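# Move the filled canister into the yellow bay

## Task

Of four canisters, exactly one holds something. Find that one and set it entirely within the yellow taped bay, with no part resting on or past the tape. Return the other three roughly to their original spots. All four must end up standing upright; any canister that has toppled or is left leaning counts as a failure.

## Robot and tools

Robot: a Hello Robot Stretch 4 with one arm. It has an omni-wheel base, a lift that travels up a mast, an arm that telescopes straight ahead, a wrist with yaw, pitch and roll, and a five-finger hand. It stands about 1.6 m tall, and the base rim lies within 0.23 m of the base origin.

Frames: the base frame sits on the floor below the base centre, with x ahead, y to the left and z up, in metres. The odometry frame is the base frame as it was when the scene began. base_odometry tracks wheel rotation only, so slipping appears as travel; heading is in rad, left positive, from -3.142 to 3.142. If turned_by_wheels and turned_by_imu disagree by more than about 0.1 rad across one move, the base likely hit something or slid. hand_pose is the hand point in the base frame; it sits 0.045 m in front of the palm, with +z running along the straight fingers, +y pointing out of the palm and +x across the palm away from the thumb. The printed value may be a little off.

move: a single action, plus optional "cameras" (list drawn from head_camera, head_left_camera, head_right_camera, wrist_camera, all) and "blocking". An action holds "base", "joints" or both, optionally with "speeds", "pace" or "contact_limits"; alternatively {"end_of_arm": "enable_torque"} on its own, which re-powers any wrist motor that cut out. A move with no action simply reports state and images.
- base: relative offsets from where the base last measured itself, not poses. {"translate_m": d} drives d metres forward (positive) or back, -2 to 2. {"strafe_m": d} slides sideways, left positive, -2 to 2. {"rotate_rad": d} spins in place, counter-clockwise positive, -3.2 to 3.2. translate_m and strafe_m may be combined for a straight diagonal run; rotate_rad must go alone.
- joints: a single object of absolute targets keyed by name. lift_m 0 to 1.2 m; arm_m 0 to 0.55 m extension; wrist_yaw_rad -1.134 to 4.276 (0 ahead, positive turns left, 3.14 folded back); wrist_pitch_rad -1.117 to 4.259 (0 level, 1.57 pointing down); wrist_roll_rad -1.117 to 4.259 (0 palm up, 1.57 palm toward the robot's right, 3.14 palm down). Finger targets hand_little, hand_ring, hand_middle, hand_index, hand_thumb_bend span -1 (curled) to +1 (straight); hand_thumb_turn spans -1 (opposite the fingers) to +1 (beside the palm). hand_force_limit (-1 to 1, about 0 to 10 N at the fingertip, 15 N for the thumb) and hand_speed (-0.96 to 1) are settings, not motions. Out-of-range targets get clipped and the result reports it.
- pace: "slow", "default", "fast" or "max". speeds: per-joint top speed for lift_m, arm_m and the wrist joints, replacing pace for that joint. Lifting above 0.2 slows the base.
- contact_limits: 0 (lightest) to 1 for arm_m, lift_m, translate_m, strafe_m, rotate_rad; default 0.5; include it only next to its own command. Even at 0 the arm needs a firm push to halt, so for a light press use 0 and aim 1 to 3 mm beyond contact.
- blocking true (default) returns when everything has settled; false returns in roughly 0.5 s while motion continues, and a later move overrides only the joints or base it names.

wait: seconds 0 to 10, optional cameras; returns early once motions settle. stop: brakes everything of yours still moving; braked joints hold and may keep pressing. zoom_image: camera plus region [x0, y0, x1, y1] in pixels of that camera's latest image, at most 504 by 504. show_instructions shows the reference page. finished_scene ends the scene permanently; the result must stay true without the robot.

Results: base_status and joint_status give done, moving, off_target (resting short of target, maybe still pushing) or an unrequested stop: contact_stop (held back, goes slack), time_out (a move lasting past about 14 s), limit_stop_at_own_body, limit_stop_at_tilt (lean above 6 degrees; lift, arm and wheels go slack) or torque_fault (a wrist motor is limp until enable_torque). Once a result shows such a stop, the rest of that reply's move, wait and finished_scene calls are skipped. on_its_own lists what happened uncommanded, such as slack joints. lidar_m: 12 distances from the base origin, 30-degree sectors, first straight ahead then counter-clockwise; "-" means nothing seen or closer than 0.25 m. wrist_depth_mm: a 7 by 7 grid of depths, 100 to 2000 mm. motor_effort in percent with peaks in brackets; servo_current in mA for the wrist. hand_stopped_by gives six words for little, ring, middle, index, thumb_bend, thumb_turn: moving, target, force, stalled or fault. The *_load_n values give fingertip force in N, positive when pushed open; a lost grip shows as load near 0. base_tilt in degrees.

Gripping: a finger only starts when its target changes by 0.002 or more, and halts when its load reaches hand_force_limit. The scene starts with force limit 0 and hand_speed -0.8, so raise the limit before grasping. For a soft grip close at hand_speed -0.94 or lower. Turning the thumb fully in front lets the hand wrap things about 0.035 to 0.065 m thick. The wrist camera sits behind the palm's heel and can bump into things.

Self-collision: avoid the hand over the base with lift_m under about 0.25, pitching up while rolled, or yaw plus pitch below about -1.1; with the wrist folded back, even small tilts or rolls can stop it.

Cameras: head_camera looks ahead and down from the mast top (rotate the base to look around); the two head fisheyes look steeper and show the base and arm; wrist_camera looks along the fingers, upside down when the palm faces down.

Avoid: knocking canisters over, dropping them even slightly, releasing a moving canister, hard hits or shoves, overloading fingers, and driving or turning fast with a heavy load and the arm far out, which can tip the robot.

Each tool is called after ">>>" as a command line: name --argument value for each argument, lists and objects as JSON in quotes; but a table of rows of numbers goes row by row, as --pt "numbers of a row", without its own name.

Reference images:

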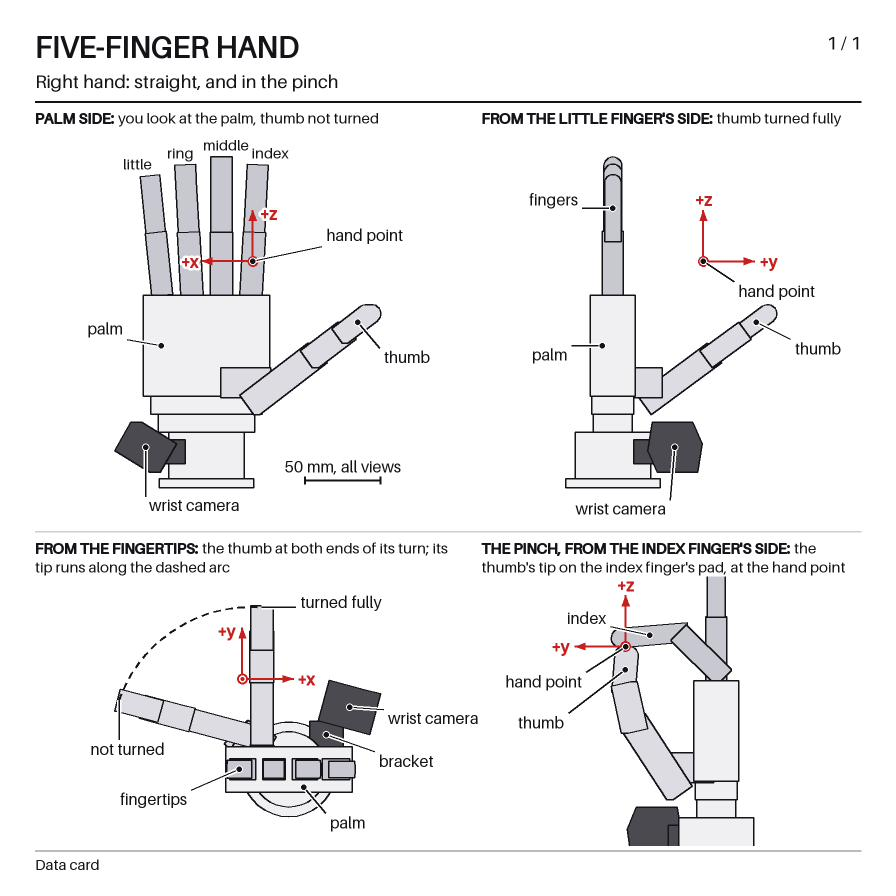

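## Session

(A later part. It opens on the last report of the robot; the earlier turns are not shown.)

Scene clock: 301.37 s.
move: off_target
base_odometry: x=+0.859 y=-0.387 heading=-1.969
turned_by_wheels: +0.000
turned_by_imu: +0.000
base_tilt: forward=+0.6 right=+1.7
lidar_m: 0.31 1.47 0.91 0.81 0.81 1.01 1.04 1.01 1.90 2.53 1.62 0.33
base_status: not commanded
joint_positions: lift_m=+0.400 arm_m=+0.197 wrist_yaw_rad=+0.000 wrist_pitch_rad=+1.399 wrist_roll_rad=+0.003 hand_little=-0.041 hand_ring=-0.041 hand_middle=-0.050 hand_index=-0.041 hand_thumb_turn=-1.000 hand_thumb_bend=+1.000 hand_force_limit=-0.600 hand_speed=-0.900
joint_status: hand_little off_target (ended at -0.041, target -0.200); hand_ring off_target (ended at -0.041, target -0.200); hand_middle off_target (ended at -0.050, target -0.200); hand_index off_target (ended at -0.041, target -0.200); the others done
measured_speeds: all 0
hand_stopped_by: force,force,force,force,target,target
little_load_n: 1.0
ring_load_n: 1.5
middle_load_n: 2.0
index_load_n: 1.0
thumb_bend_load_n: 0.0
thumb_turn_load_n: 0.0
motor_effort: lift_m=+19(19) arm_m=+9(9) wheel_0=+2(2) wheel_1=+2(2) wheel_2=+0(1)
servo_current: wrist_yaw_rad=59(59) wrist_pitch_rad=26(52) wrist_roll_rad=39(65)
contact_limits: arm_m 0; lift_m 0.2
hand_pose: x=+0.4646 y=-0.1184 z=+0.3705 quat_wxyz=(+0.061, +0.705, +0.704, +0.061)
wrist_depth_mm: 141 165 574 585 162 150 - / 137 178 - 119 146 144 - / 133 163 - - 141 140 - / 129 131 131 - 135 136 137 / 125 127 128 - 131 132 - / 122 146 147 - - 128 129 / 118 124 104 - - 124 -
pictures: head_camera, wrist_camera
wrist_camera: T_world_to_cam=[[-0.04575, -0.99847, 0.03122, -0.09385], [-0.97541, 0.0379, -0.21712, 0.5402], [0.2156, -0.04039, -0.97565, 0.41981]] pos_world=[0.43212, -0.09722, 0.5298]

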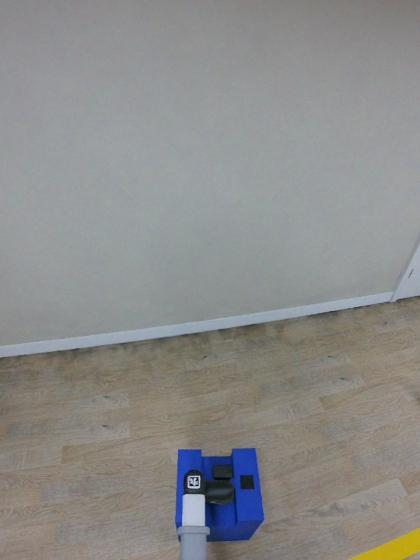

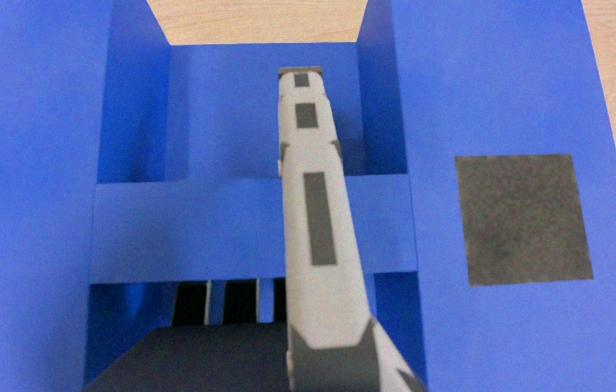

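>>> move --joints '{"lift_m": 0.394}' --pace "slow" --contact_limits '{"lift_m": 0.2}'

>>> move --joints '{"hand_little": -0.3, "hand_ring": -0.3, "hand_middle": -0.3, "hand_index": -0.3, "hand_speed": -0.9, "hand_force_limit": -0.6}' --cameras '["wrist_camera"]'

Scene clock: 308.00 s.
move: done
base_odometry: x=+0.859 y=-0.387 heading=-1.969
turned_by_wheels: +0.000
turned_by_imu: +0.000
base_tilt: forward=+0.6 right=+1.8
lidar_m: 0.29 1.47 0.93 0.81 0.84 1.02 1.05 1.01 1.90 2.53 1.63 0.32
base_status: not commanded
joint_positions: lift_m=+0.394 arm_m=+0.197 wrist_yaw_rad=+0.000 wrist_pitch_rad=+1.399 wrist_roll_rad=+0.003 hand_little=-0.041 hand_ring=-0.041 hand_middle=-0.050 hand_index=-0.041 hand_thumb_turn=-1.000 hand_thumb_bend=+1.000 hand_force_limit=-0.600 hand_speed=-0.900
joint_status: all done
measured_speeds: all 0
hand_stopped_by: force,force,force,force,target,target
little_load_n: 0.0
ring_load_n: 0.0
middle_load_n: 0.0
index_load_n: 0.0
thumb_bend_load_n: 0.0
thumb_turn_load_n: 0.0
motor_effort: lift_m=+15(19) arm_m=+9(9) wheel_0=+2(2) wheel_1=+2(2) wheel_2=+0(1)
servo_current: wrist_yaw_rad=46(52) wrist_pitch_rad=39(46) wrist_roll_rad=52(72)
contact_limits: arm_m 0; lift_m 0.2
hand_pose: x=+0.4646 y=-0.1184 z=+0.3648 quat_wxyz=(+0.061, +0.705, +0.704, +0.061)
wrist_depth_mm: 141 165 574 574 150 148 - / 136 178 - 119 145 143 - / 132 162 - - 140 139 - / 129 131 131 - 133 134 135 / 124 126 127 - 130 132 - / 121 146 147 - - 127 127 / 117 125 104 - - 123 -
pictures: none

Scene clock: 308.53 s.
move: off_target
base_odometry: x=+0.859 y=-0.387 heading=-1.969
turned_by_wheels: +0.000
turned_by_imu: +0.000
base_tilt: forward=+0.7 right=+1.8
lidar_m: 0.30 1.46 0.92 0.83 0.83 1.00 1.04 1.02 1.89 2.51 1.64 0.33
base_status: not commanded
joint_positions: lift_m=+0.394 arm_m=+0.197 wrist_yaw_rad=+0.000 wrist_pitch_rad=+1.399 wrist_roll_rad=+0.003 hand_little=-0.086 hand_ring=-0.077 hand_middle=-0.076 hand_index=-0.086 hand_thumb_turn=-1.000 hand_thumb_bend=+1.000 hand_force_limit=-0.600 hand_speed=-0.900
joint_status: hand_little off_target (ended at -0.086, target -0.300); hand_ring off_target (ended at -0.077, target -0.300); hand_middle off_target (ended at -0.076, target -0.300); hand_index off_target (ended at -0.086, target -0.300); the others done
measured_speeds: all 0
hand_stopped_by: force,force,force,force,target,target
little_load_n: 2.0
ring_load_n: 0.5
middle_load_n: 0.0
index_load_n: 3.0
thumb_bend_load_n: 0.0
thumb_turn_load_n: 0.0
motor_effort: lift_m=+17(17) arm_m=+8(9) wheel_0=+2(2) wheel_1=+2(2) wheel_2=+0(1)
servo_current: wrist_yaw_rad=46(52) wrist_pitch_rad=33(46) wrist_roll_rad=46(65)
contact_limits: arm_m 0; lift_m 0.2
hand_pose: x=+0.4646 y=-0.1184 z=+0.3646 quat_wxyz=(+0.061, +0.705, +0.704, +0.061)
wrist_depth_mm: 139 164 574 574 147 147 - / 135 163 - 119 142 141 - / 131 162 - - 138 137 - / 127 128 129 - 132 133 134 / 123 124 125 126 128 129 - / 120 146 147 - - 125 126 / 117 125 104 - - 122 -
wrist_camera: T_world_to_cam=[[-0.04575, -0.99847, 0.03122, -0.09367], [-0.97541, 0.0379, -0.21712, 0.53894], [0.2156, -0.04039, -0.97565, 0.41415]] pos_world=[0.43212, -0.09722, 0.524]

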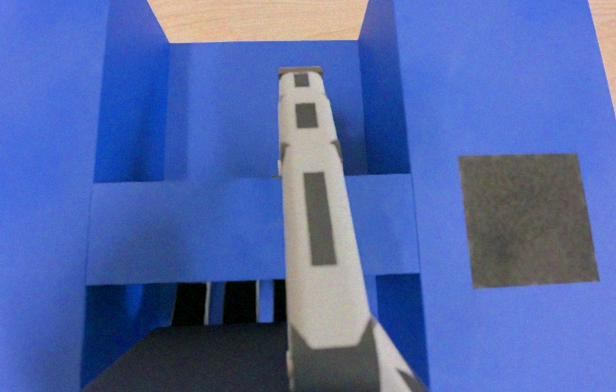

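>>> move --joints '{"lift_m": 0.41}' --speeds '{"lift_m": 0.03}' --contact_limits '{"lift_m": 0.5}' --cameras '["wrist_camera", "head_camera"]'

Scene clock: 315.73 s.
move: done
base_odometry: x=+0.859 y=-0.387 heading=-1.969
turned_by_wheels: +0.000
turned_by_imu: +0.000
base_tilt: forward=+0.7 right=+1.8
lidar_m: 0.31 1.46 0.93 0.82 0.82 1.02 1.04 1.02 1.92 2.52 1.63 0.33
base_status: not commanded
joint_positions: lift_m=+0.409 arm_m=+0.197 wrist_yaw_rad=+0.000 wrist_pitch_rad=+1.399 wrist_roll_rad=+0.003 hand_little=-0.086 hand_ring=-0.077 hand_middle=-0.076 hand_index=-0.085 hand_thumb_turn=-1.000 hand_thumb_bend=+1.000 hand_force_limit=-0.600 hand_speed=-0.900
joint_status: all done
measured_speeds: all 0
hand_stopped_by: force,force,force,force,target,target
little_load_n: 2.0
ring_load_n: 0.5
middle_load_n: 0.0
index_load_n: 2.5
thumb_bend_load_n: -0.5
thumb_turn_load_n: 0.0
motor_effort: lift_m=+28(30) arm_m=+8(9) wheel_0=+2(2) wheel_1=+2(2) wheel_2=+0(1)
servo_current: wrist_yaw_rad=39(52) wrist_pitch_rad=33(46) wrist_roll_rad=46(72)
contact_limits: arm_m 0; lift_m 0.5
hand_pose: x=+0.4645 y=-0.1184 z=+0.3796 quat_wxyz=(+0.061, +0.705, +0.704, +0.061)
wrist_depth_mm: 135 165 591 591 144 143 - / 132 151 - 119 140 139 - / 129 162 - - 150 136 - / 126 128 129 - 132 133 134 / 124 125 126 - 129 131 - / 121 144 143 - - 127 128 / 118 125 104 - - 125 -
pictures: head_camera, wrist_camera
wrist_camera: T_world_to_cam=[[-0.04573, -0.99847, 0.03125, -0.09416], [-0.97554, 0.03791, -0.21652, 0.54194], [0.21501, -0.04039, -0.97578, 0.42911]] pos_world=[0.43212, -0.09722, 0.539]

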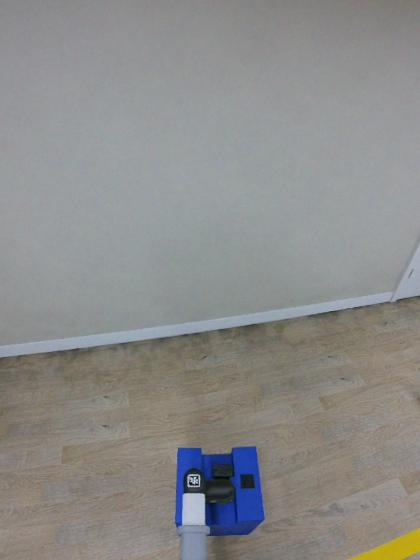

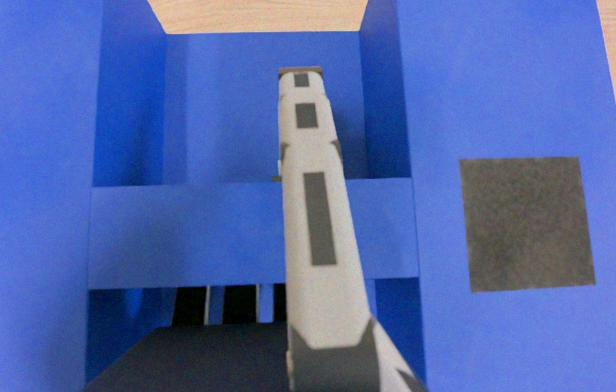

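>>> zoom_image --camera "head_camera" --region '[150, 400, 280, 560]'

>>> move --joints '{"lift_m": 0.425}' --speeds '{"lift_m": 0.03}' --contact_limits '{"lift_m": 0.5}' --cameras '["head_camera", "head_right_camera"]'

>>> zoom_image --camera "head_camera" --region '[150, 400, 280, 560]'

Scaled by 3.150 from the camera's image (finer frame: 1200x1600).

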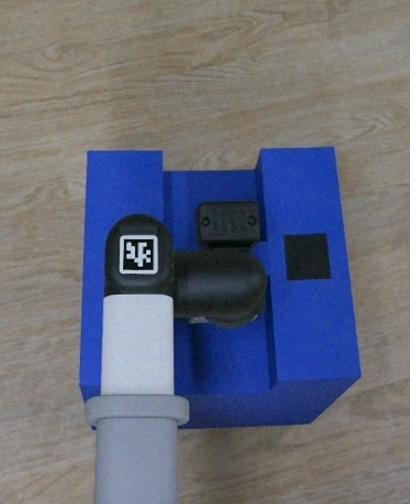

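Scene clock: 323.73 s.
move: done
base_odometry: x=+0.859 y=-0.387 heading=-1.969
turned_by_wheels: +0.000
turned_by_imu: -0.001
base_tilt: forward=+0.7 right=+1.8
lidar_m: 0.32 1.48 0.93 0.82 0.82 1.02 1.05 1.01 1.90 2.51 1.63 0.32
base_status: not commanded
joint_positions: lift_m=+0.424 arm_m=+0.197 wrist_yaw_rad=+0.000 wrist_pitch_rad=+1.399 wrist_roll_rad=+0.003 hand_little=-0.086 hand_ring=-0.077 hand_middle=-0.076 hand_index=-0.085 hand_thumb_turn=-1.000 hand_thumb_bend=+1.000 hand_force_limit=-0.600 hand_speed=-0.900
joint_status: all done
measured_speeds: all 0
hand_stopped_by: force,force,force,force,target,target
little_load_n: 3.5
ring_load_n: 1.0
middle_load_n: 0.0
index_load_n: 4.5
thumb_bend_load_n: 0.0
thumb_turn_load_n: 0.0
motor_effort: lift_m=+28(30) arm_m=+8(9) wheel_0=+1(2) wheel_1=+2(2) wheel_2=+0(0)
servo_current: wrist_yaw_rad=26(52) wrist_pitch_rad=26(46) wrist_roll_rad=46(65)
contact_limits: arm_m 0; lift_m 0.5
hand_pose: x=+0.4645 y=-0.1184 z=+0.3946 quat_wxyz=(+0.061, +0.705, +0.704, +0.061)
wrist_depth_mm: 136 164 609 609 145 144 - / 133 151 - 119 141 140 - / 130 162 - - 137 137 - / 127 129 129 - 132 133 135 / 124 125 126 - 130 131 - / 121 144 146 - - 128 128 / 118 124 104 - - 125 -

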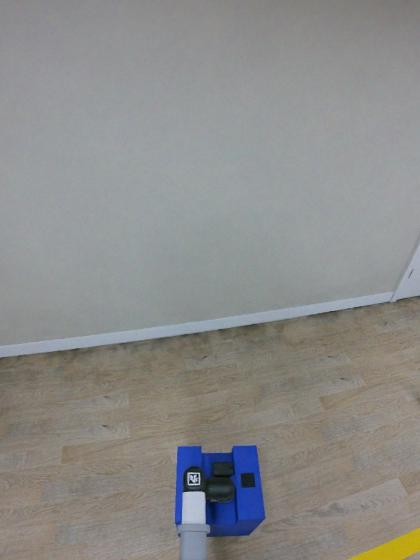

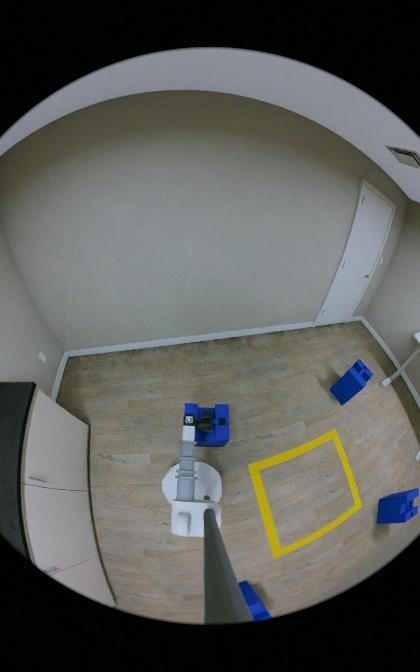

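Scaled by 3.150 from the camera's image (finer frame: 1200x1600).

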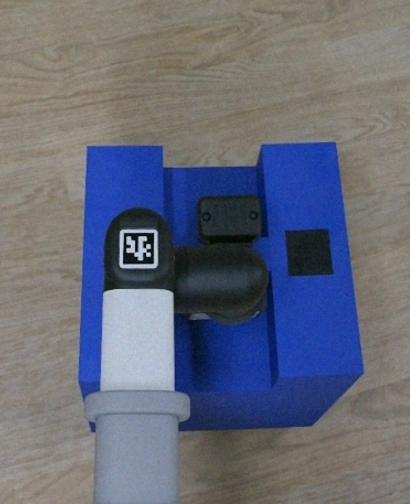

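>>> move --joints '{"lift_m": 0.393}' --speeds '{"lift_m": 0.02}' --contact_limits '{"lift_m": 0.3}'

>>> move --joints '{"hand_little": 0.2, "hand_ring": 0.2, "hand_middle": 0.2, "hand_index": 0.2, "lift_m": 0.396}'

>>> move --joints '{"arm_m": 0.137, "lift_m": 0.4}' --pace "slow" --cameras '["wrist_camera"]'

Scene clock: 339.37 s.
move: done
base_odometry: x=+0.859 y=-0.387 heading=-1.969
turned_by_wheels: +0.000
turned_by_imu: +0.000
base_tilt: forward=+0.7 right=+1.7
lidar_m: 0.30 1.48 0.93 0.82 0.81 1.01 1.03 1.01 1.90 2.52 1.64 0.33
base_status: not commanded
joint_positions: lift_m=+0.393 arm_m=+0.197 wrist_yaw_rad=+0.000 wrist_pitch_rad=+1.399 wrist_roll_rad=+0.003 hand_little=-0.086 hand_ring=-0.077 hand_middle=-0.076 hand_index=-0.086 hand_thumb_turn=-1.000 hand_thumb_bend=+1.000 hand_force_limit=-0.600 hand_speed=-0.900
joint_status: all done
measured_speeds: all 0
hand_stopped_by: force,force,force,force,target,target
little_load_n: 1.0
ring_load_n: 0.0
middle_load_n: 0.0
index_load_n: 1.5
thumb_bend_load_n: 0.0
thumb_turn_load_n: 0.0
motor_effort: lift_m=+16(27) arm_m=+8(9) wheel_0=+2(2) wheel_1=+1(2) wheel_2=+0(1)
servo_current: wrist_yaw_rad=39(59) wrist_pitch_rad=33(46) wrist_roll_rad=39(65)
contact_limits: arm_m 0; lift_m 0.3
hand_pose: x=+0.4645 y=-0.1184 z=+0.3636 quat_wxyz=(+0.061, +0.705, +0.704, +0.061)
wrist_depth_mm: 138 166 564 574 148 146 - / 134 164 - 119 143 141 - / 130 164 - - 138 137 - / 127 128 129 - 132 132 134 / 123 124 125 126 128 129 - / 119 146 147 - - 125 125 / - 125 104 - - 121 -
pictures: none

Scene clock: 340.87 s.
move: done
base_odometry: x=+0.859 y=-0.387 heading=-1.969
turned_by_wheels: +0.000
turned_by_imu: +0.000
base_tilt: forward=+0.6 right=+1.9
lidar_m: 0.29 1.48 0.95 0.83 0.84 1.01 1.04 1.01 1.91 2.53 1.62 0.32
base_status: not commanded
joint_positions: lift_m=+0.396 arm_m=+0.197 wrist_yaw_rad=+0.000 wrist_pitch_rad=+1.399 wrist_roll_rad=+0.003 hand_little=+0.200 hand_ring=+0.200 hand_middle=+0.200 hand_index=+0.200 hand_thumb_turn=-1.000 hand_thumb_bend=+1.000 hand_force_limit=-0.600 hand_speed=-0.900
joint_status: all done
measured_speeds: all 0
hand_stopped_by: target,target,target,target,target,target
little_load_n: 0.5
ring_load_n: 0.0
middle_load_n: 0.0
index_load_n: 0.0
thumb_bend_load_n: 0.0
thumb_turn_load_n: 0.0
motor_effort: lift_m=+25(26) arm_m=+8(9) wheel_0=+2(2) wheel_1=+1(2) wheel_2=+0(1)
servo_current: wrist_yaw_rad=39(59) wrist_pitch_rad=33(52) wrist_roll_rad=46(72)
contact_limits: arm_m 0
hand_pose: x=+0.4646 y=-0.1184 z=+0.3659 quat_wxyz=(+0.061, +0.705, +0.704, +0.061)
wrist_depth_mm: 141 166 569 580 159 150 - / 138 180 - 118 145 145 - / 133 164 - - 141 141 - / 129 132 131 - 135 136 137 / 125 126 128 - 131 132 - / 122 147 149 - - 128 129 / 118 125 104 - - 125 -
pictures: none

Scene clock: 342.70 s.
move: done
base_odometry: x=+0.859 y=-0.387 heading=-1.969
turned_by_wheels: +0.000
turned_by_imu: +0.000
base_tilt: forward=+0.6 right=+1.7
lidar_m: 0.31 1.48 0.94 0.83 0.82 1.02 1.04 1.02 1.89 2.52 1.63 0.34
base_status: not commanded
joint_positions: lift_m=+0.400 arm_m=+0.137 wrist_yaw_rad=+0.000 wrist_pitch_rad=+1.399 wrist_roll_rad=+0.003 hand_little=+0.200 hand_ring=+0.200 hand_middle=+0.200 hand_index=+0.200 hand_thumb_turn=-1.000 hand_thumb_bend=+1.000 hand_force_limit=-0.600 hand_speed=-0.900
joint_status: all done
measured_speeds: all 0
hand_stopped_by: target,target,target,target,target,target
little_load_n: 0.0
ring_load_n: 0.0
middle_load_n: 0.0
index_load_n: 0.0
thumb_bend_load_n: 0.0
thumb_turn_load_n: 0.0
motor_effort: lift_m=+25(27) arm_m=-9(14) wheel_0=+2(2) wheel_1=+2(2) wheel_2=+0(1)
servo_current: wrist_yaw_rad=52(59) wrist_pitch_rad=46(46) wrist_roll_rad=52(72)
hand_pose: x=+0.4055 y=-0.1184 z=+0.3699 quat_wxyz=(+0.061, +0.705, +0.704, +0.061)
wrist_depth_mm: 146 164 - - 155 154 157 / 142 - - 118 149 150 152 / 138 149 - - 145 145 - / 134 160 - - 140 141 - / 130 159 172 - 136 135 - / 125 146 149 - - 132 133 / 122 124 104 - - 128 -
wrist_camera: T_world_to_cam=[[-0.04575, -0.99847, 0.03123, -0.09654], [-0.97545, 0.03791, -0.21693, 0.48236], [0.21541, -0.04039, -0.97569, 0.43216]] pos_world=[0.37302, -0.09722, 0.5293]

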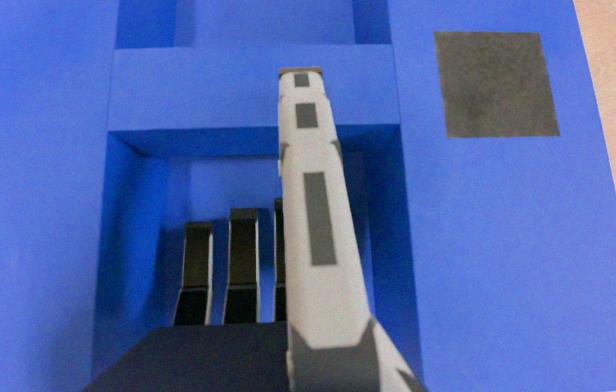

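>>> move --joints '{"lift_m": 0.60}'

>>> move --base '{"translate_m": -0.3}' --cameras '["head_camera", "head_left_camera"]'

>>> move --base '{"rotate_rad": 1.969}'

>>> move --base '{"translate_m": -0.645, "strafe_m": 0.986}' --cameras '["all"]'

Scene clock: 367.23 s.
move: done
base_odometry: x=+0.859 y=-0.387 heading=-1.969
turned_by_wheels: +0.000
turned_by_imu: +0.000
base_tilt: forward=+0.5 right=+1.8
lidar_m: 0.30 1.47 0.94 0.82 0.83 1.00 1.05 1.02 1.91 2.52 1.64 0.32
base_status: not commanded
joint_positions: lift_m=+0.600 arm_m=+0.137 wrist_yaw_rad=+0.000 wrist_pitch_rad=+1.399 wrist_roll_rad=+0.003 hand_little=+0.200 hand_ring=+0.200 hand_middle=+0.200 hand_index=+0.200 hand_thumb_turn=-1.000 hand_thumb_bend=+1.000 hand_force_limit=-0.600 hand_speed=-0.900
joint_status: all done
measured_speeds: all 0
hand_stopped_by: target,target,target,target,target,target
little_load_n: 0.0
ring_load_n: 0.0
middle_load_n: 0.0
index_load_n: 0.0
thumb_bend_load_n: 0.0
thumb_turn_load_n: 0.0
motor_effort: lift_m=+25(27) arm_m=-8(9) wheel_0=+2(2) wheel_1=+2(2) wheel_2=+0(1)
servo_current: wrist_yaw_rad=46(52) wrist_pitch_rad=52(52) wrist_roll_rad=39(72)
hand_pose: x=+0.4056 y=-0.1184 z=+0.5700 quat_wxyz=(+0.061, +0.705, +0.704, +0.061)
wrist_depth_mm: 788 788 798 798 809 831 842 / 759 759 778 768 798 798 798 / 741 732 - - - 768 778 / 707 707 - - - 750 750 / 691 691 172 - - 723 732 / 676 668 149 - - 699 707 / 654 661 104 - - - -
pictures: none

Scene clock: 369.70 s.
move: done
base_odometry: x=+0.975 y=-0.110 heading=-1.970
turned_by_wheels: +0.000
turned_by_imu: -0.001
base_tilt: forward=+0.6 right=+2.0
lidar_m: 0.60 1.75 0.88 0.76 0.76 0.94 0.77 0.74 1.83 1.83 1.78 0.62
base_status: done
joint_positions: lift_m=+0.600 arm_m=+0.137 wrist_yaw_rad=+0.000 wrist_pitch_rad=+1.398 wrist_roll_rad=+0.003 hand_little=+0.200 hand_ring=+0.200 hand_middle=+0.200 hand_index=+0.200 hand_thumb_turn=-1.000 hand_thumb_bend=+1.000 hand_force_limit=-0.600 hand_speed=-0.900
joint_status: not commanded
measured_speeds: all 0
hand_stopped_by: target,target,target,target,target,target
little_load_n: 0.0
ring_load_n: 0.0
middle_load_n: 0.0
index_load_n: 0.0
thumb_bend_load_n: 0.0
thumb_turn_load_n: 0.0
motor_effort: lift_m=+24(25) arm_m=-8(9) wheel_0=-1(7) wheel_1=-1(8) wheel_2=-2(10)
servo_current: wrist_yaw_rad=46(65) wrist_pitch_rad=39(52) wrist_roll_rad=52(65)
hand_pose: x=+0.4056 y=-0.1184 z=+0.5700 quat_wxyz=(+0.061, +0.705, +0.704, +0.061)
wrist_depth_mm: 778 788 - - 820 831 831 / 759 759 - 119 788 798 809 / 723 741 741 - 768 768 778 / 707 723 732 - - 741 759 / 683 699 175 - - 723 741 / 676 683 149 - - 707 707 / 647 661 104 - - - 683

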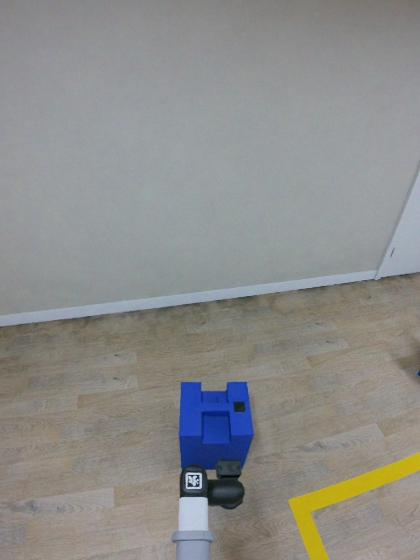

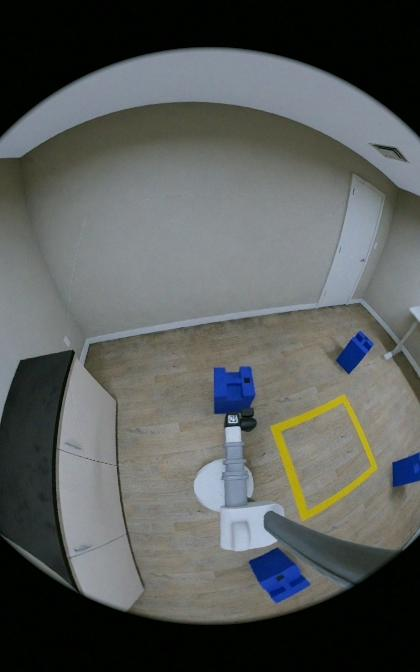

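Scene clock: 371.97 s.
move: done
base_odometry: x=+0.975 y=-0.110 heading=-0.001
turned_by_wheels: +1.968
turned_by_imu: +1.931
base_tilt: forward=+0.7 right=+1.8
lidar_m: 0.76 0.86 1.97 0.73 2.19 1.82 1.79 2.14 0.61 1.76 0.96 0.76
base_status: done
joint_positions: lift_m=+0.600 arm_m=+0.137 wrist_yaw_rad=+0.000 wrist_pitch_rad=+1.398 wrist_roll_rad=+0.003 hand_little=+0.200 hand_ring=+0.200 hand_middle=+0.200 hand_index=+0.200 hand_thumb_turn=-1.000 hand_thumb_bend=+1.000 hand_force_limit=-0.600 hand_speed=-0.900
joint_status: not commanded
measured_speeds: all 0
hand_stopped_by: target,target,target,target,target,target
little_load_n: 0.0
ring_load_n: 0.0
middle_load_n: 0.0
index_load_n: 0.0
thumb_bend_load_n: 0.0
thumb_turn_load_n: 0.0
motor_effort: lift_m=+23(25) arm_m=-9(9) wheel_0=-2(9) wheel_1=-2(9) wheel_2=-2(9)
servo_current: wrist_yaw_rad=46(59) wrist_pitch_rad=39(52) wrist_roll_rad=39(78)
hand_pose: x=+0.4057 y=-0.1184 z=+0.5701 quat_wxyz=(+0.061, +0.705, +0.704, +0.061)
wrist_depth_mm: 788 778 683 640 603 580 559 / 750 768 768 768 788 788 676 / 732 723 750 - 768 778 778 / 715 723 732 - - 750 750 / 691 691 175 - - 715 723 / 668 683 149 - - 707 707 / 654 654 104 - - 691 691
pictures: none

Scene clock: 377.37 s.
move: done
base_odometry: x=+0.331 y=+0.877 heading=-0.001
turned_by_wheels: +0.000
turned_by_imu: -0.001
base_tilt: forward=+0.6 right=+1.8
lidar_m: 0.50 1.37 1.13 1.12 1.25 0.79 0.81 1.76 1.67 1.47 1.62 0.52
base_status: done
joint_positions: lift_m=+0.600 arm_m=+0.137 wrist_yaw_rad=+0.000 wrist_pitch_rad=+1.398 wrist_roll_rad=+0.003 hand_little=+0.200 hand_ring=+0.200 hand_middle=+0.200 hand_index=+0.200 hand_thumb_turn=-1.000 hand_thumb_bend=+1.000 hand_force_limit=-0.600 hand_speed=-0.900
joint_status: not commanded
measured_speeds: all 0
hand_stopped_by: target,target,target,target,target,target
little_load_n: 0.0
ring_load_n: -0.5
middle_load_n: 0.0
index_load_n: 0.5
thumb_bend_load_n: 0.0
thumb_turn_load_n: 0.0
motor_effort: lift_m=+23(24) arm_m=-9(9) wheel_0=+0(10) wheel_1=+1(7) wheel_2=+1(8)
servo_current: wrist_yaw_rad=13(59) wrist_pitch_rad=46(52) wrist_roll_rad=59(72)
hand_pose: x=+0.4057 y=-0.1184 z=+0.5701 quat_wxyz=(+0.061, +0.705, +0.704, +0.061)
wrist_depth_mm: 788 778 379 379 809 831 831 / 759 759 421 122 788 788 798 / 732 723 - - 768 768 778 / 707 715 723 - - 750 750 / 683 691 176 - - 723 732 / 668 683 149 - - 715 707 / 654 647 104 - - - 691
pictures: head_camera, head_left_camera, head_right_camera, wrist_camera
wrist_camera: T_world_to_cam=[[-0.04577, -0.99847, 0.0312, -0.10276], [-0.97527, 0.03791, -0.21773, 0.52631], [0.21621, -0.04039, -0.97551, 0.62706]] pos_world=[0.37301, -0.09722, 0.7295]

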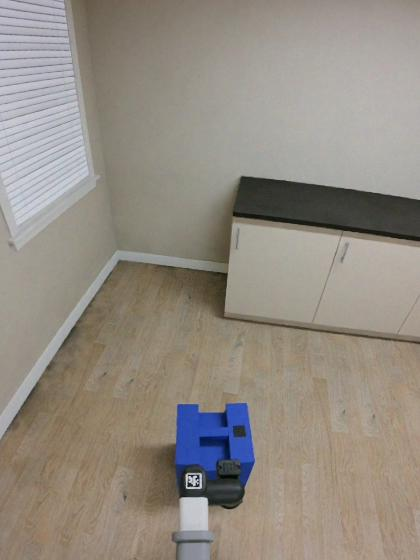

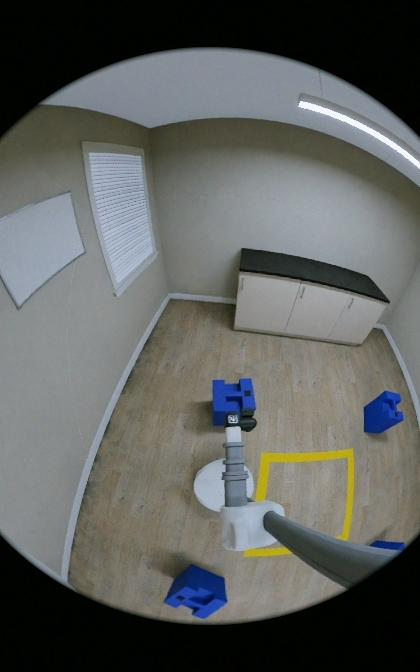

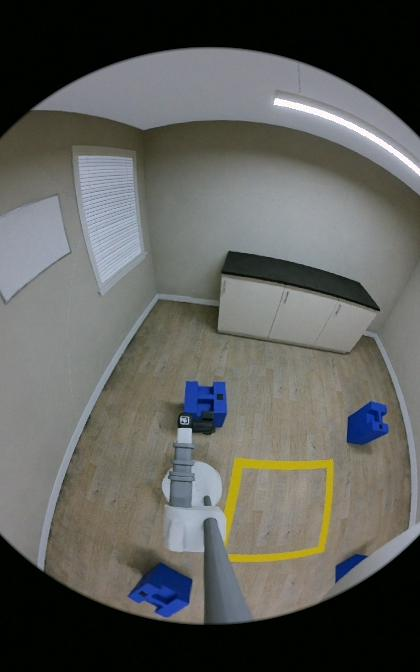

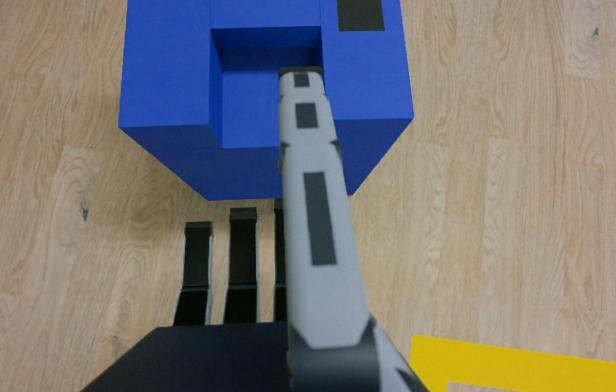

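>>> zoom_image --camera "wrist_camera" --region '[100, 0, 430, 210]'

Scaled by 1.527.

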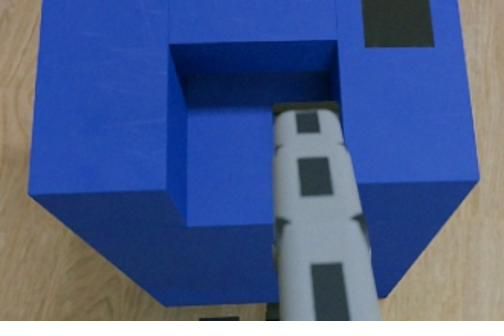

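>>> move --base '{"translate_m": 0.199, "strafe_m": 0.007}' --joints '{"arm_m": 0.14}'

>>> move --joints '{"lift_m": 0.43}' --cameras '["wrist_camera"]'

Scene clock: 402.70 s.
move: done
base_odometry: x=+0.530 y=+0.883 heading=-0.001
turned_by_wheels: +0.000
turned_by_imu: +0.000
base_tilt: forward=+0.6 right=+1.9
lidar_m: 0.29 1.30 1.07 1.07 1.21 1.06 0.97 1.81 1.88 1.45 1.70 0.32
base_status: done
joint_positions: lift_m=+0.600 arm_m=+0.140 wrist_yaw_rad=+0.000 wrist_pitch_rad=+1.398 wrist_roll_rad=+0.003 hand_little=+0.200 hand_ring=+0.200 hand_middle=+0.200 hand_index=+0.200 hand_thumb_turn=-1.000 hand_thumb_bend=+1.000 hand_force_limit=-0.600 hand_speed=-0.900
joint_status: all done
measured_speeds: all 0
hand_stopped_by: target,target,target,target,target,target
little_load_n: 0.0
ring_load_n: 0.0
middle_load_n: 0.0
index_load_n: 0.0
thumb_bend_load_n: -0.5
thumb_turn_load_n: 0.0
motor_effort: lift_m=+24(24) arm_m=+8(10) wheel_0=+0(6) wheel_1=+2(8) wheel_2=+0(11)
servo_current: wrist_yaw_rad=33(59) wrist_pitch_rad=39(46) wrist_roll_rad=52(65)
hand_pose: x=+0.4078 y=-0.1184 z=+0.5701 quat_wxyz=(+0.061, +0.705, +0.704, +0.061)
wrist_depth_mm: 788 798 809 798 820 831 842 / 759 768 788 788 788 798 809 / 741 732 - - - 778 778 / 707 715 340 - - 741 759 / 691 691 173 - - 723 732 / 661 676 149 - - 707 715 / 654 654 104 - - 683 691
pictures: none

Scene clock: 404.50 s.
move: done
base_odometry: x=+0.530 y=+0.883 heading=-0.001
turned_by_wheels: +0.000
turned_by_imu: +0.000
base_tilt: forward=+0.6 right=+1.8
lidar_m: 0.31 1.32 1.09 1.07 1.19 1.08 0.99 1.81 1.87 1.46 1.69 0.32
base_status: not commanded
joint_positions: lift_m=+0.430 arm_m=+0.140 wrist_yaw_rad=+0.000 wrist_pitch_rad=+1.398 wrist_roll_rad=+0.003 hand_little=+0.200 hand_ring=+0.200 hand_middle=+0.200 hand_index=+0.200 hand_thumb_turn=-1.000 hand_thumb_bend=+1.000 hand_force_limit=-0.600 hand_speed=-0.900
joint_status: all done
measured_speeds: all 0
hand_stopped_by: target,target,target,target,target,target
little_load_n: 0.0
ring_load_n: 0.0
middle_load_n: 0.0
index_load_n: 0.5
thumb_bend_load_n: 0.0
thumb_turn_load_n: 0.0
motor_effort: lift_m=+15(21) arm_m=+8(9) wheel_0=+0(0) wheel_1=+2(2) wheel_2=+0(1)
servo_current: wrist_yaw_rad=39(52) wrist_pitch_rad=26(46) wrist_roll_rad=33(65)
hand_pose: x=+0.4078 y=-0.1184 z=+0.4008 quat_wxyz=(+0.061, +0.705, +0.704, +0.061)
wrist_depth_mm: - - 264 621 189 191 640 / - - 254 122 182 184 621 / - 171 172 - 177 179 181 / - - 181 - 172 173 175 / - - 173 - 167 167 168 / 154 - 149 - - 162 163 / 151 152 104 - - 158 -
wrist_camera: T_world_to_cam=[[-0.04577, -0.99847, 0.0312, -0.09738], [-0.97527, 0.03791, -0.21773, 0.49147], [0.21621, -0.04039, -0.97551, 0.46135]] pos_world=[0.37511, -0.09722, 0.5601]

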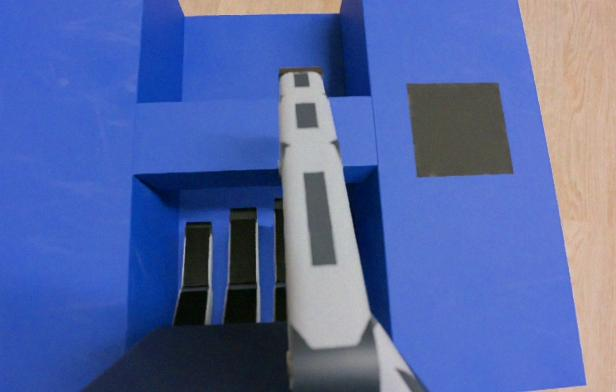

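>>> move --base '{"strafe_m": 0.003}' --pace "slow"

>>> move --joints '{"lift_m": 0.40}' --pace "slow" --contact_limits '{"lift_m": 0.2}' --cameras '["wrist_camera"]'

>>> move --joints '{"arm_m": 0.195}' --pace "slow" --contact_limits '{"arm_m": 0.0}' --cameras '["wrist_camera"]'

Scene clock: 410.70 s.
move: done
base_odometry: x=+0.530 y=+0.886 heading=-0.001
turned_by_wheels: +0.000
turned_by_imu: -0.001
base_tilt: forward=+0.6 right=+1.8
lidar_m: 0.30 1.31 1.08 1.07 1.22 1.06 0.98 1.82 1.86 1.45 1.68 0.32
base_status: done
joint_positions: lift_m=+0.430 arm_m=+0.140 wrist_yaw_rad=+0.000 wrist_pitch_rad=+1.398 wrist_roll_rad=+0.003 hand_little=+0.200 hand_ring=+0.200 hand_middle=+0.200 hand_index=+0.200 hand_thumb_turn=-1.000 hand_thumb_bend=+1.000 hand_force_limit=-0.600 hand_speed=-0.900
joint_status: not commanded
measured_speeds: all 0
hand_stopped_by: target,target,target,target,target,target
little_load_n: 0.0
ring_load_n: 0.0
middle_load_n: 0.0
index_load_n: 0.0
thumb_bend_load_n: 0.0
thumb_turn_load_n: 0.0
motor_effort: lift_m=+15(15) arm_m=+8(9) wheel_0=-1(8) wheel_1=-1(7) wheel_2=+0(2)
servo_current: wrist_yaw_rad=59(59) wrist_pitch_rad=33(52) wrist_roll_rad=46(65)
hand_pose: x=+0.4078 y=-0.1184 z=+0.4008 quat_wxyz=(+0.061, +0.705, +0.704, +0.061)
wrist_depth_mm: - - 615 621 189 191 640 / - - 244 122 183 184 621 / - 171 172 - 177 179 181 / - - 195 - 171 173 174 / - - 173 - 167 167 168 / 154 - 148 - - 162 163 / 151 151 104 - - 158 -
pictures: none

Scene clock: 411.77 s.
move: done
base_odometry: x=+0.530 y=+0.886 heading=-0.001
turned_by_wheels: +0.000
turned_by_imu: +0.000
base_tilt: forward=+0.7 right=+1.7
lidar_m: 0.29 1.33 1.07 1.07 1.20 1.06 1.00 1.81 1.83 1.45 1.71 0.31
base_status: not commanded
joint_positions: lift_m=+0.400 arm_m=+0.140 wrist_yaw_rad=+0.000 wrist_pitch_rad=+1.398 wrist_roll_rad=+0.003 hand_little=+0.200 hand_ring=+0.200 hand_middle=+0.200 hand_index=+0.200 hand_thumb_turn=-1.000 hand_thumb_bend=+1.000 hand_force_limit=-0.600 hand_speed=-0.900
joint_status: all done
measured_speeds: all 0
hand_stopped_by: target,target,target,target,target,target
little_load_n: 0.0
ring_load_n: -0.5
middle_load_n: 0.0
index_load_n: 0.0
thumb_bend_load_n: 0.0
thumb_turn_load_n: 0.0
motor_effort: lift_m=+15(17) arm_m=+9(9) wheel_0=-1(2) wheel_1=-1(1) wheel_2=+0(1)
servo_current: wrist_yaw_rad=33(65) wrist_pitch_rad=39(46) wrist_roll_rad=46(65)
contact_limits: lift_m 0.2
hand_pose: x=+0.4078 y=-0.1184 z=+0.3708 quat_wxyz=(+0.061, +0.705, +0.704, +0.061)
wrist_depth_mm: 148 152 - - 157 156 156 / 144 145 146 122 149 150 152 / 139 140 143 - 145 146 - / 135 148 - - 140 141 - / 130 145 173 - 136 136 - / 126 144 149 - - 132 134 / 123 124 104 - - 129 -
wrist_camera: T_world_to_cam=[[-0.04577, -0.99847, 0.0312, -0.09644], [-0.97527, 0.03791, -0.21773, 0.48494], [0.21621, -0.04039, -0.97551, 0.43209]] pos_world=[0.37511, -0.09722, 0.5301]

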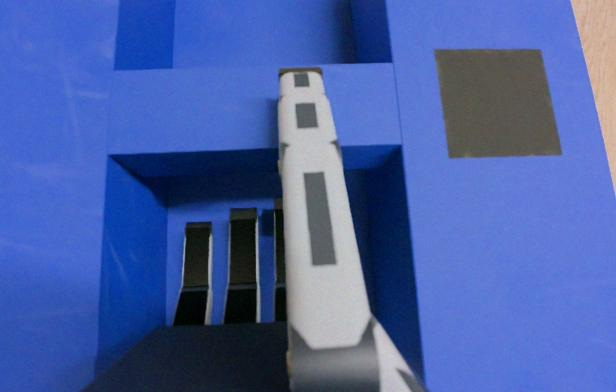

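Scene clock: 413.53 s.
move: done
base_odometry: x=+0.530 y=+0.886 heading=-0.001
turned_by_wheels: +0.000
turned_by_imu: +0.000
base_tilt: forward=+0.6 right=+1.8
lidar_m: 0.31 1.32 1.08 1.07 1.19 1.07 0.98 1.82 1.86 1.45 1.69 0.33
base_status: not commanded
joint_positions: lift_m=+0.400 arm_m=+0.194 wrist_yaw_rad=+0.000 wrist_pitch_rad=+1.398 wrist_roll_rad=+0.002 hand_little=+0.200 hand_ring=+0.200 hand_middle=+0.200 hand_index=+0.200 hand_thumb_turn=-1.000 hand_thumb_bend=+1.000 hand_force_limit=-0.600 hand_speed=-0.900
joint_status: all done
measured_speeds: all 0
hand_stopped_by: target,target,target,target,target,target
little_load_n: 1.0
ring_load_n: 0.0
middle_load_n: 0.5
index_load_n: 0.0
thumb_bend_load_n: 0.0
thumb_turn_load_n: 0.0
motor_effort: lift_m=+15(16) arm_m=+9(16) wheel_0=-1(2) wheel_1=-1(1) wheel_2=+0(1)
servo_current: wrist_yaw_rad=46(52) wrist_pitch_rad=33(52) wrist_roll_rad=33(65)
contact_limits: arm_m 0; lift_m 0.2
hand_pose: x=+0.4627 y=-0.1184 z=+0.3708 quat_wxyz=(+0.061, +0.705, +0.704, +0.061)
wrist_depth_mm: 147 147 574 585 156 154 155 / 143 145 - 119 149 149 151 / 138 143 - - 145 145 - / 134 135 135 - 139 140 - / 129 131 133 - 135 135 - / 125 145 145 - - 132 133 / 122 126 104 - - 128 -
wrist_camera: T_world_to_cam=[[-0.04568, -0.99847, 0.03122, -0.09398], [-0.97528, 0.03781, -0.21773, 0.53857], [0.21621, -0.04039, -0.97551, 0.4202]] pos_world=[0.43011, -0.09722, 0.5301]

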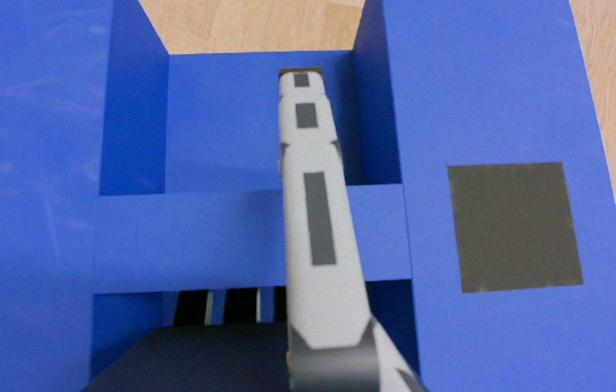

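>>> move --joints '{"lift_m": 0.394, "arm_m": 0.191}' --pace "slow" --contact_limits '{"lift_m": 0.2}'

>>> move --joints '{"hand_little": -0.31, "hand_ring": -0.31, "hand_middle": -0.31, "hand_index": -0.31}'

>>> move --joints '{"lift_m": 0.41}' --speeds '{"lift_m": 0.03}' --contact_limits '{"lift_m": 0.5}' --cameras '["wrist_camera", "head_camera"]'

Scene clock: 421.20 s.
move: done
base_odometry: x=+0.530 y=+0.886 heading=-0.001
turned_by_wheels: +0.000
turned_by_imu: +0.000
base_tilt: forward=+0.8 right=+1.7
lidar_m: 0.31 1.32 1.08 1.06 1.21 1.07 0.98 1.81 1.86 1.46 1.69 0.34
base_status: not commanded
joint_positions: lift_m=+0.394 arm_m=+0.191 wrist_yaw_rad=+0.000 wrist_pitch_rad=+1.398 wrist_roll_rad=+0.002 hand_little=+0.200 hand_ring=+0.200 hand_middle=+0.200 hand_index=+0.200 hand_thumb_turn=-1.000 hand_thumb_bend=+1.000 hand_force_limit=-0.600 hand_speed=-0.900
joint_status: all done
measured_speeds: all 0
hand_stopped_by: target,target,target,target,target,target
little_load_n: 0.0
ring_load_n: 0.0
middle_load_n: 0.0
index_load_n: 0.0
thumb_bend_load_n: 0.0
thumb_turn_load_n: 0.0
motor_effort: lift_m=+15(16) arm_m=-9(13) wheel_0=-1(2) wheel_1=-1(1) wheel_2=+0(0)
servo_current: wrist_yaw_rad=46(52) wrist_pitch_rad=39(46) wrist_roll_rad=26(52)
contact_limits: lift_m 0.2
hand_pose: x=+0.4597 y=-0.1184 z=+0.3648 quat_wxyz=(+0.061, +0.705, +0.704, +0.061)
wrist_depth_mm: 141 143 574 574 150 149 - / 137 143 - 122 145 144 - / 132 152 - - 140 139 - / 129 130 130 - 133 135 136 / 125 126 127 - 130 130 - / 121 137 148 - - 127 - / 118 126 104 - - 123 -
pictures: none

Scene clock: 423.20 s.
move: off_target
base_odometry: x=+0.530 y=+0.886 heading=-0.001
turned_by_wheels: +0.000
turned_by_imu: +0.000
base_tilt: forward=+0.7 right=+1.8
lidar_m: 0.29 1.33 1.08 1.07 1.20 1.07 0.98 1.81 1.86 1.45 1.68 0.33
base_status: not commanded
joint_positions: lift_m=+0.394 arm_m=+0.191 wrist_yaw_rad=+0.000 wrist_pitch_rad=+1.398 wrist_roll_rad=+0.002 hand_little=-0.097 hand_ring=-0.078 hand_middle=-0.096 hand_index=-0.087 hand_thumb_turn=-1.000 hand_thumb_bend=+1.000 hand_force_limit=-0.600 hand_speed=-0.900
joint_status: hand_little off_target (ended at -0.097, target -0.310); hand_ring off_target (ended at -0.078, target -0.310); hand_middle off_target (ended at -0.096, target -0.310); hand_index off_target (ended at -0.087, target -0.310)
measured_speeds: all 0
hand_stopped_by: force,force,force,force,target,target
little_load_n: 3.0
ring_load_n: 0.0
middle_load_n: 3.0
index_load_n: 0.5
thumb_bend_load_n: 0.0
thumb_turn_load_n: 0.0
motor_effort: lift_m=+18(18) arm_m=-9(10) wheel_0=-1(2) wheel_1=-1(1) wheel_2=+0(1)
servo_current: wrist_yaw_rad=39(46) wrist_pitch_rad=26(52) wrist_roll_rad=59(72)
contact_limits: lift_m 0.2
hand_pose: x=+0.4597 y=-0.1184 z=+0.3646 quat_wxyz=(+0.061, +0.705, +0.704, +0.061)
wrist_depth_mm: 138 143 574 574 146 146 - / 134 143 - 122 145 141 - / 129 152 - - 138 137 138 / 126 128 128 - 131 133 134 / 123 124 125 - 128 128 - / 120 146 146 - - 125 - / - 126 104 - - 121 -
pictures: none

Scene clock: 424.10 s.
move: done
base_odometry: x=+0.530 y=+0.886 heading=-0.001
turned_by_wheels: +0.000
turned_by_imu: +0.000
base_tilt: forward=+0.7 right=+1.9
lidar_m: 0.29 1.31 1.07 1.07 1.20 1.08 0.98 1.82 1.86 1.47 1.68 0.31
base_status: not commanded
joint_positions: lift_m=+0.409 arm_m=+0.191 wrist_yaw_rad=+0.000 wrist_pitch_rad=+1.399 wrist_roll_rad=+0.002 hand_little=-0.097 hand_ring=-0.078 hand_middle=-0.096 hand_index=-0.087 hand_thumb_turn=-1.000 hand_thumb_bend=+1.000 hand_force_limit=-0.600 hand_speed=-0.900
joint_status: all done
measured_speeds: all 0
hand_stopped_by: force,force,force,force,target,target
little_load_n: 2.5
ring_load_n: 0.0
middle_load_n: 3.0
index_load_n: 2.5
thumb_bend_load_n: 0.0
thumb_turn_load_n: 0.0
motor_effort: lift_m=+28(30) arm_m=-9(9) wheel_0=-1(2) wheel_1=-1(1) wheel_2=+1(1)
servo_current: wrist_yaw_rad=46(52) wrist_pitch_rad=33(52) wrist_roll_rad=33(72)
contact_limits: lift_m 0.5
hand_pose: x=+0.4595 y=-0.1184 z=+0.3797 quat_wxyz=(+0.061, +0.705, +0.704, +0.061)
wrist_depth_mm: 135 153 585 585 144 144 - / 132 153 - 119 144 140 - / 128 153 - - 137 137 - / 125 127 128 - 132 133 135 / 123 124 125 - 129 129 - / 121 137 143 - - 127 - / 118 126 104 - - 125 -
pictures: head_camera, wrist_camera
wrist_camera: T_world_to_cam=[[-0.04564, -0.99847, 0.03126, -0.09443], [-0.9755, 0.03781, -0.21671, 0.53704], [0.2152, -0.04039, -0.97574, 0.4301]] pos_world=[0.42702, -0.09722, 0.539]

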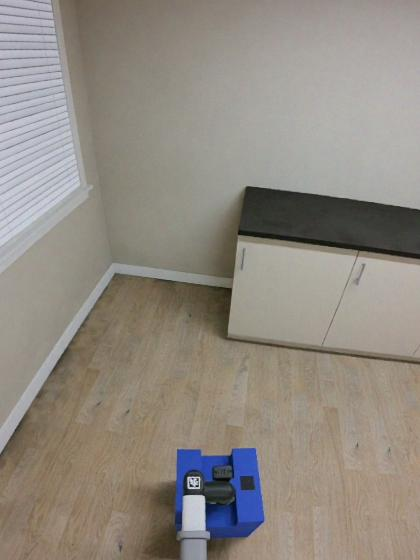

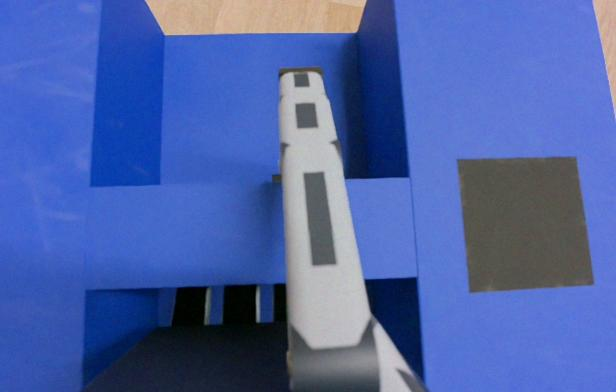

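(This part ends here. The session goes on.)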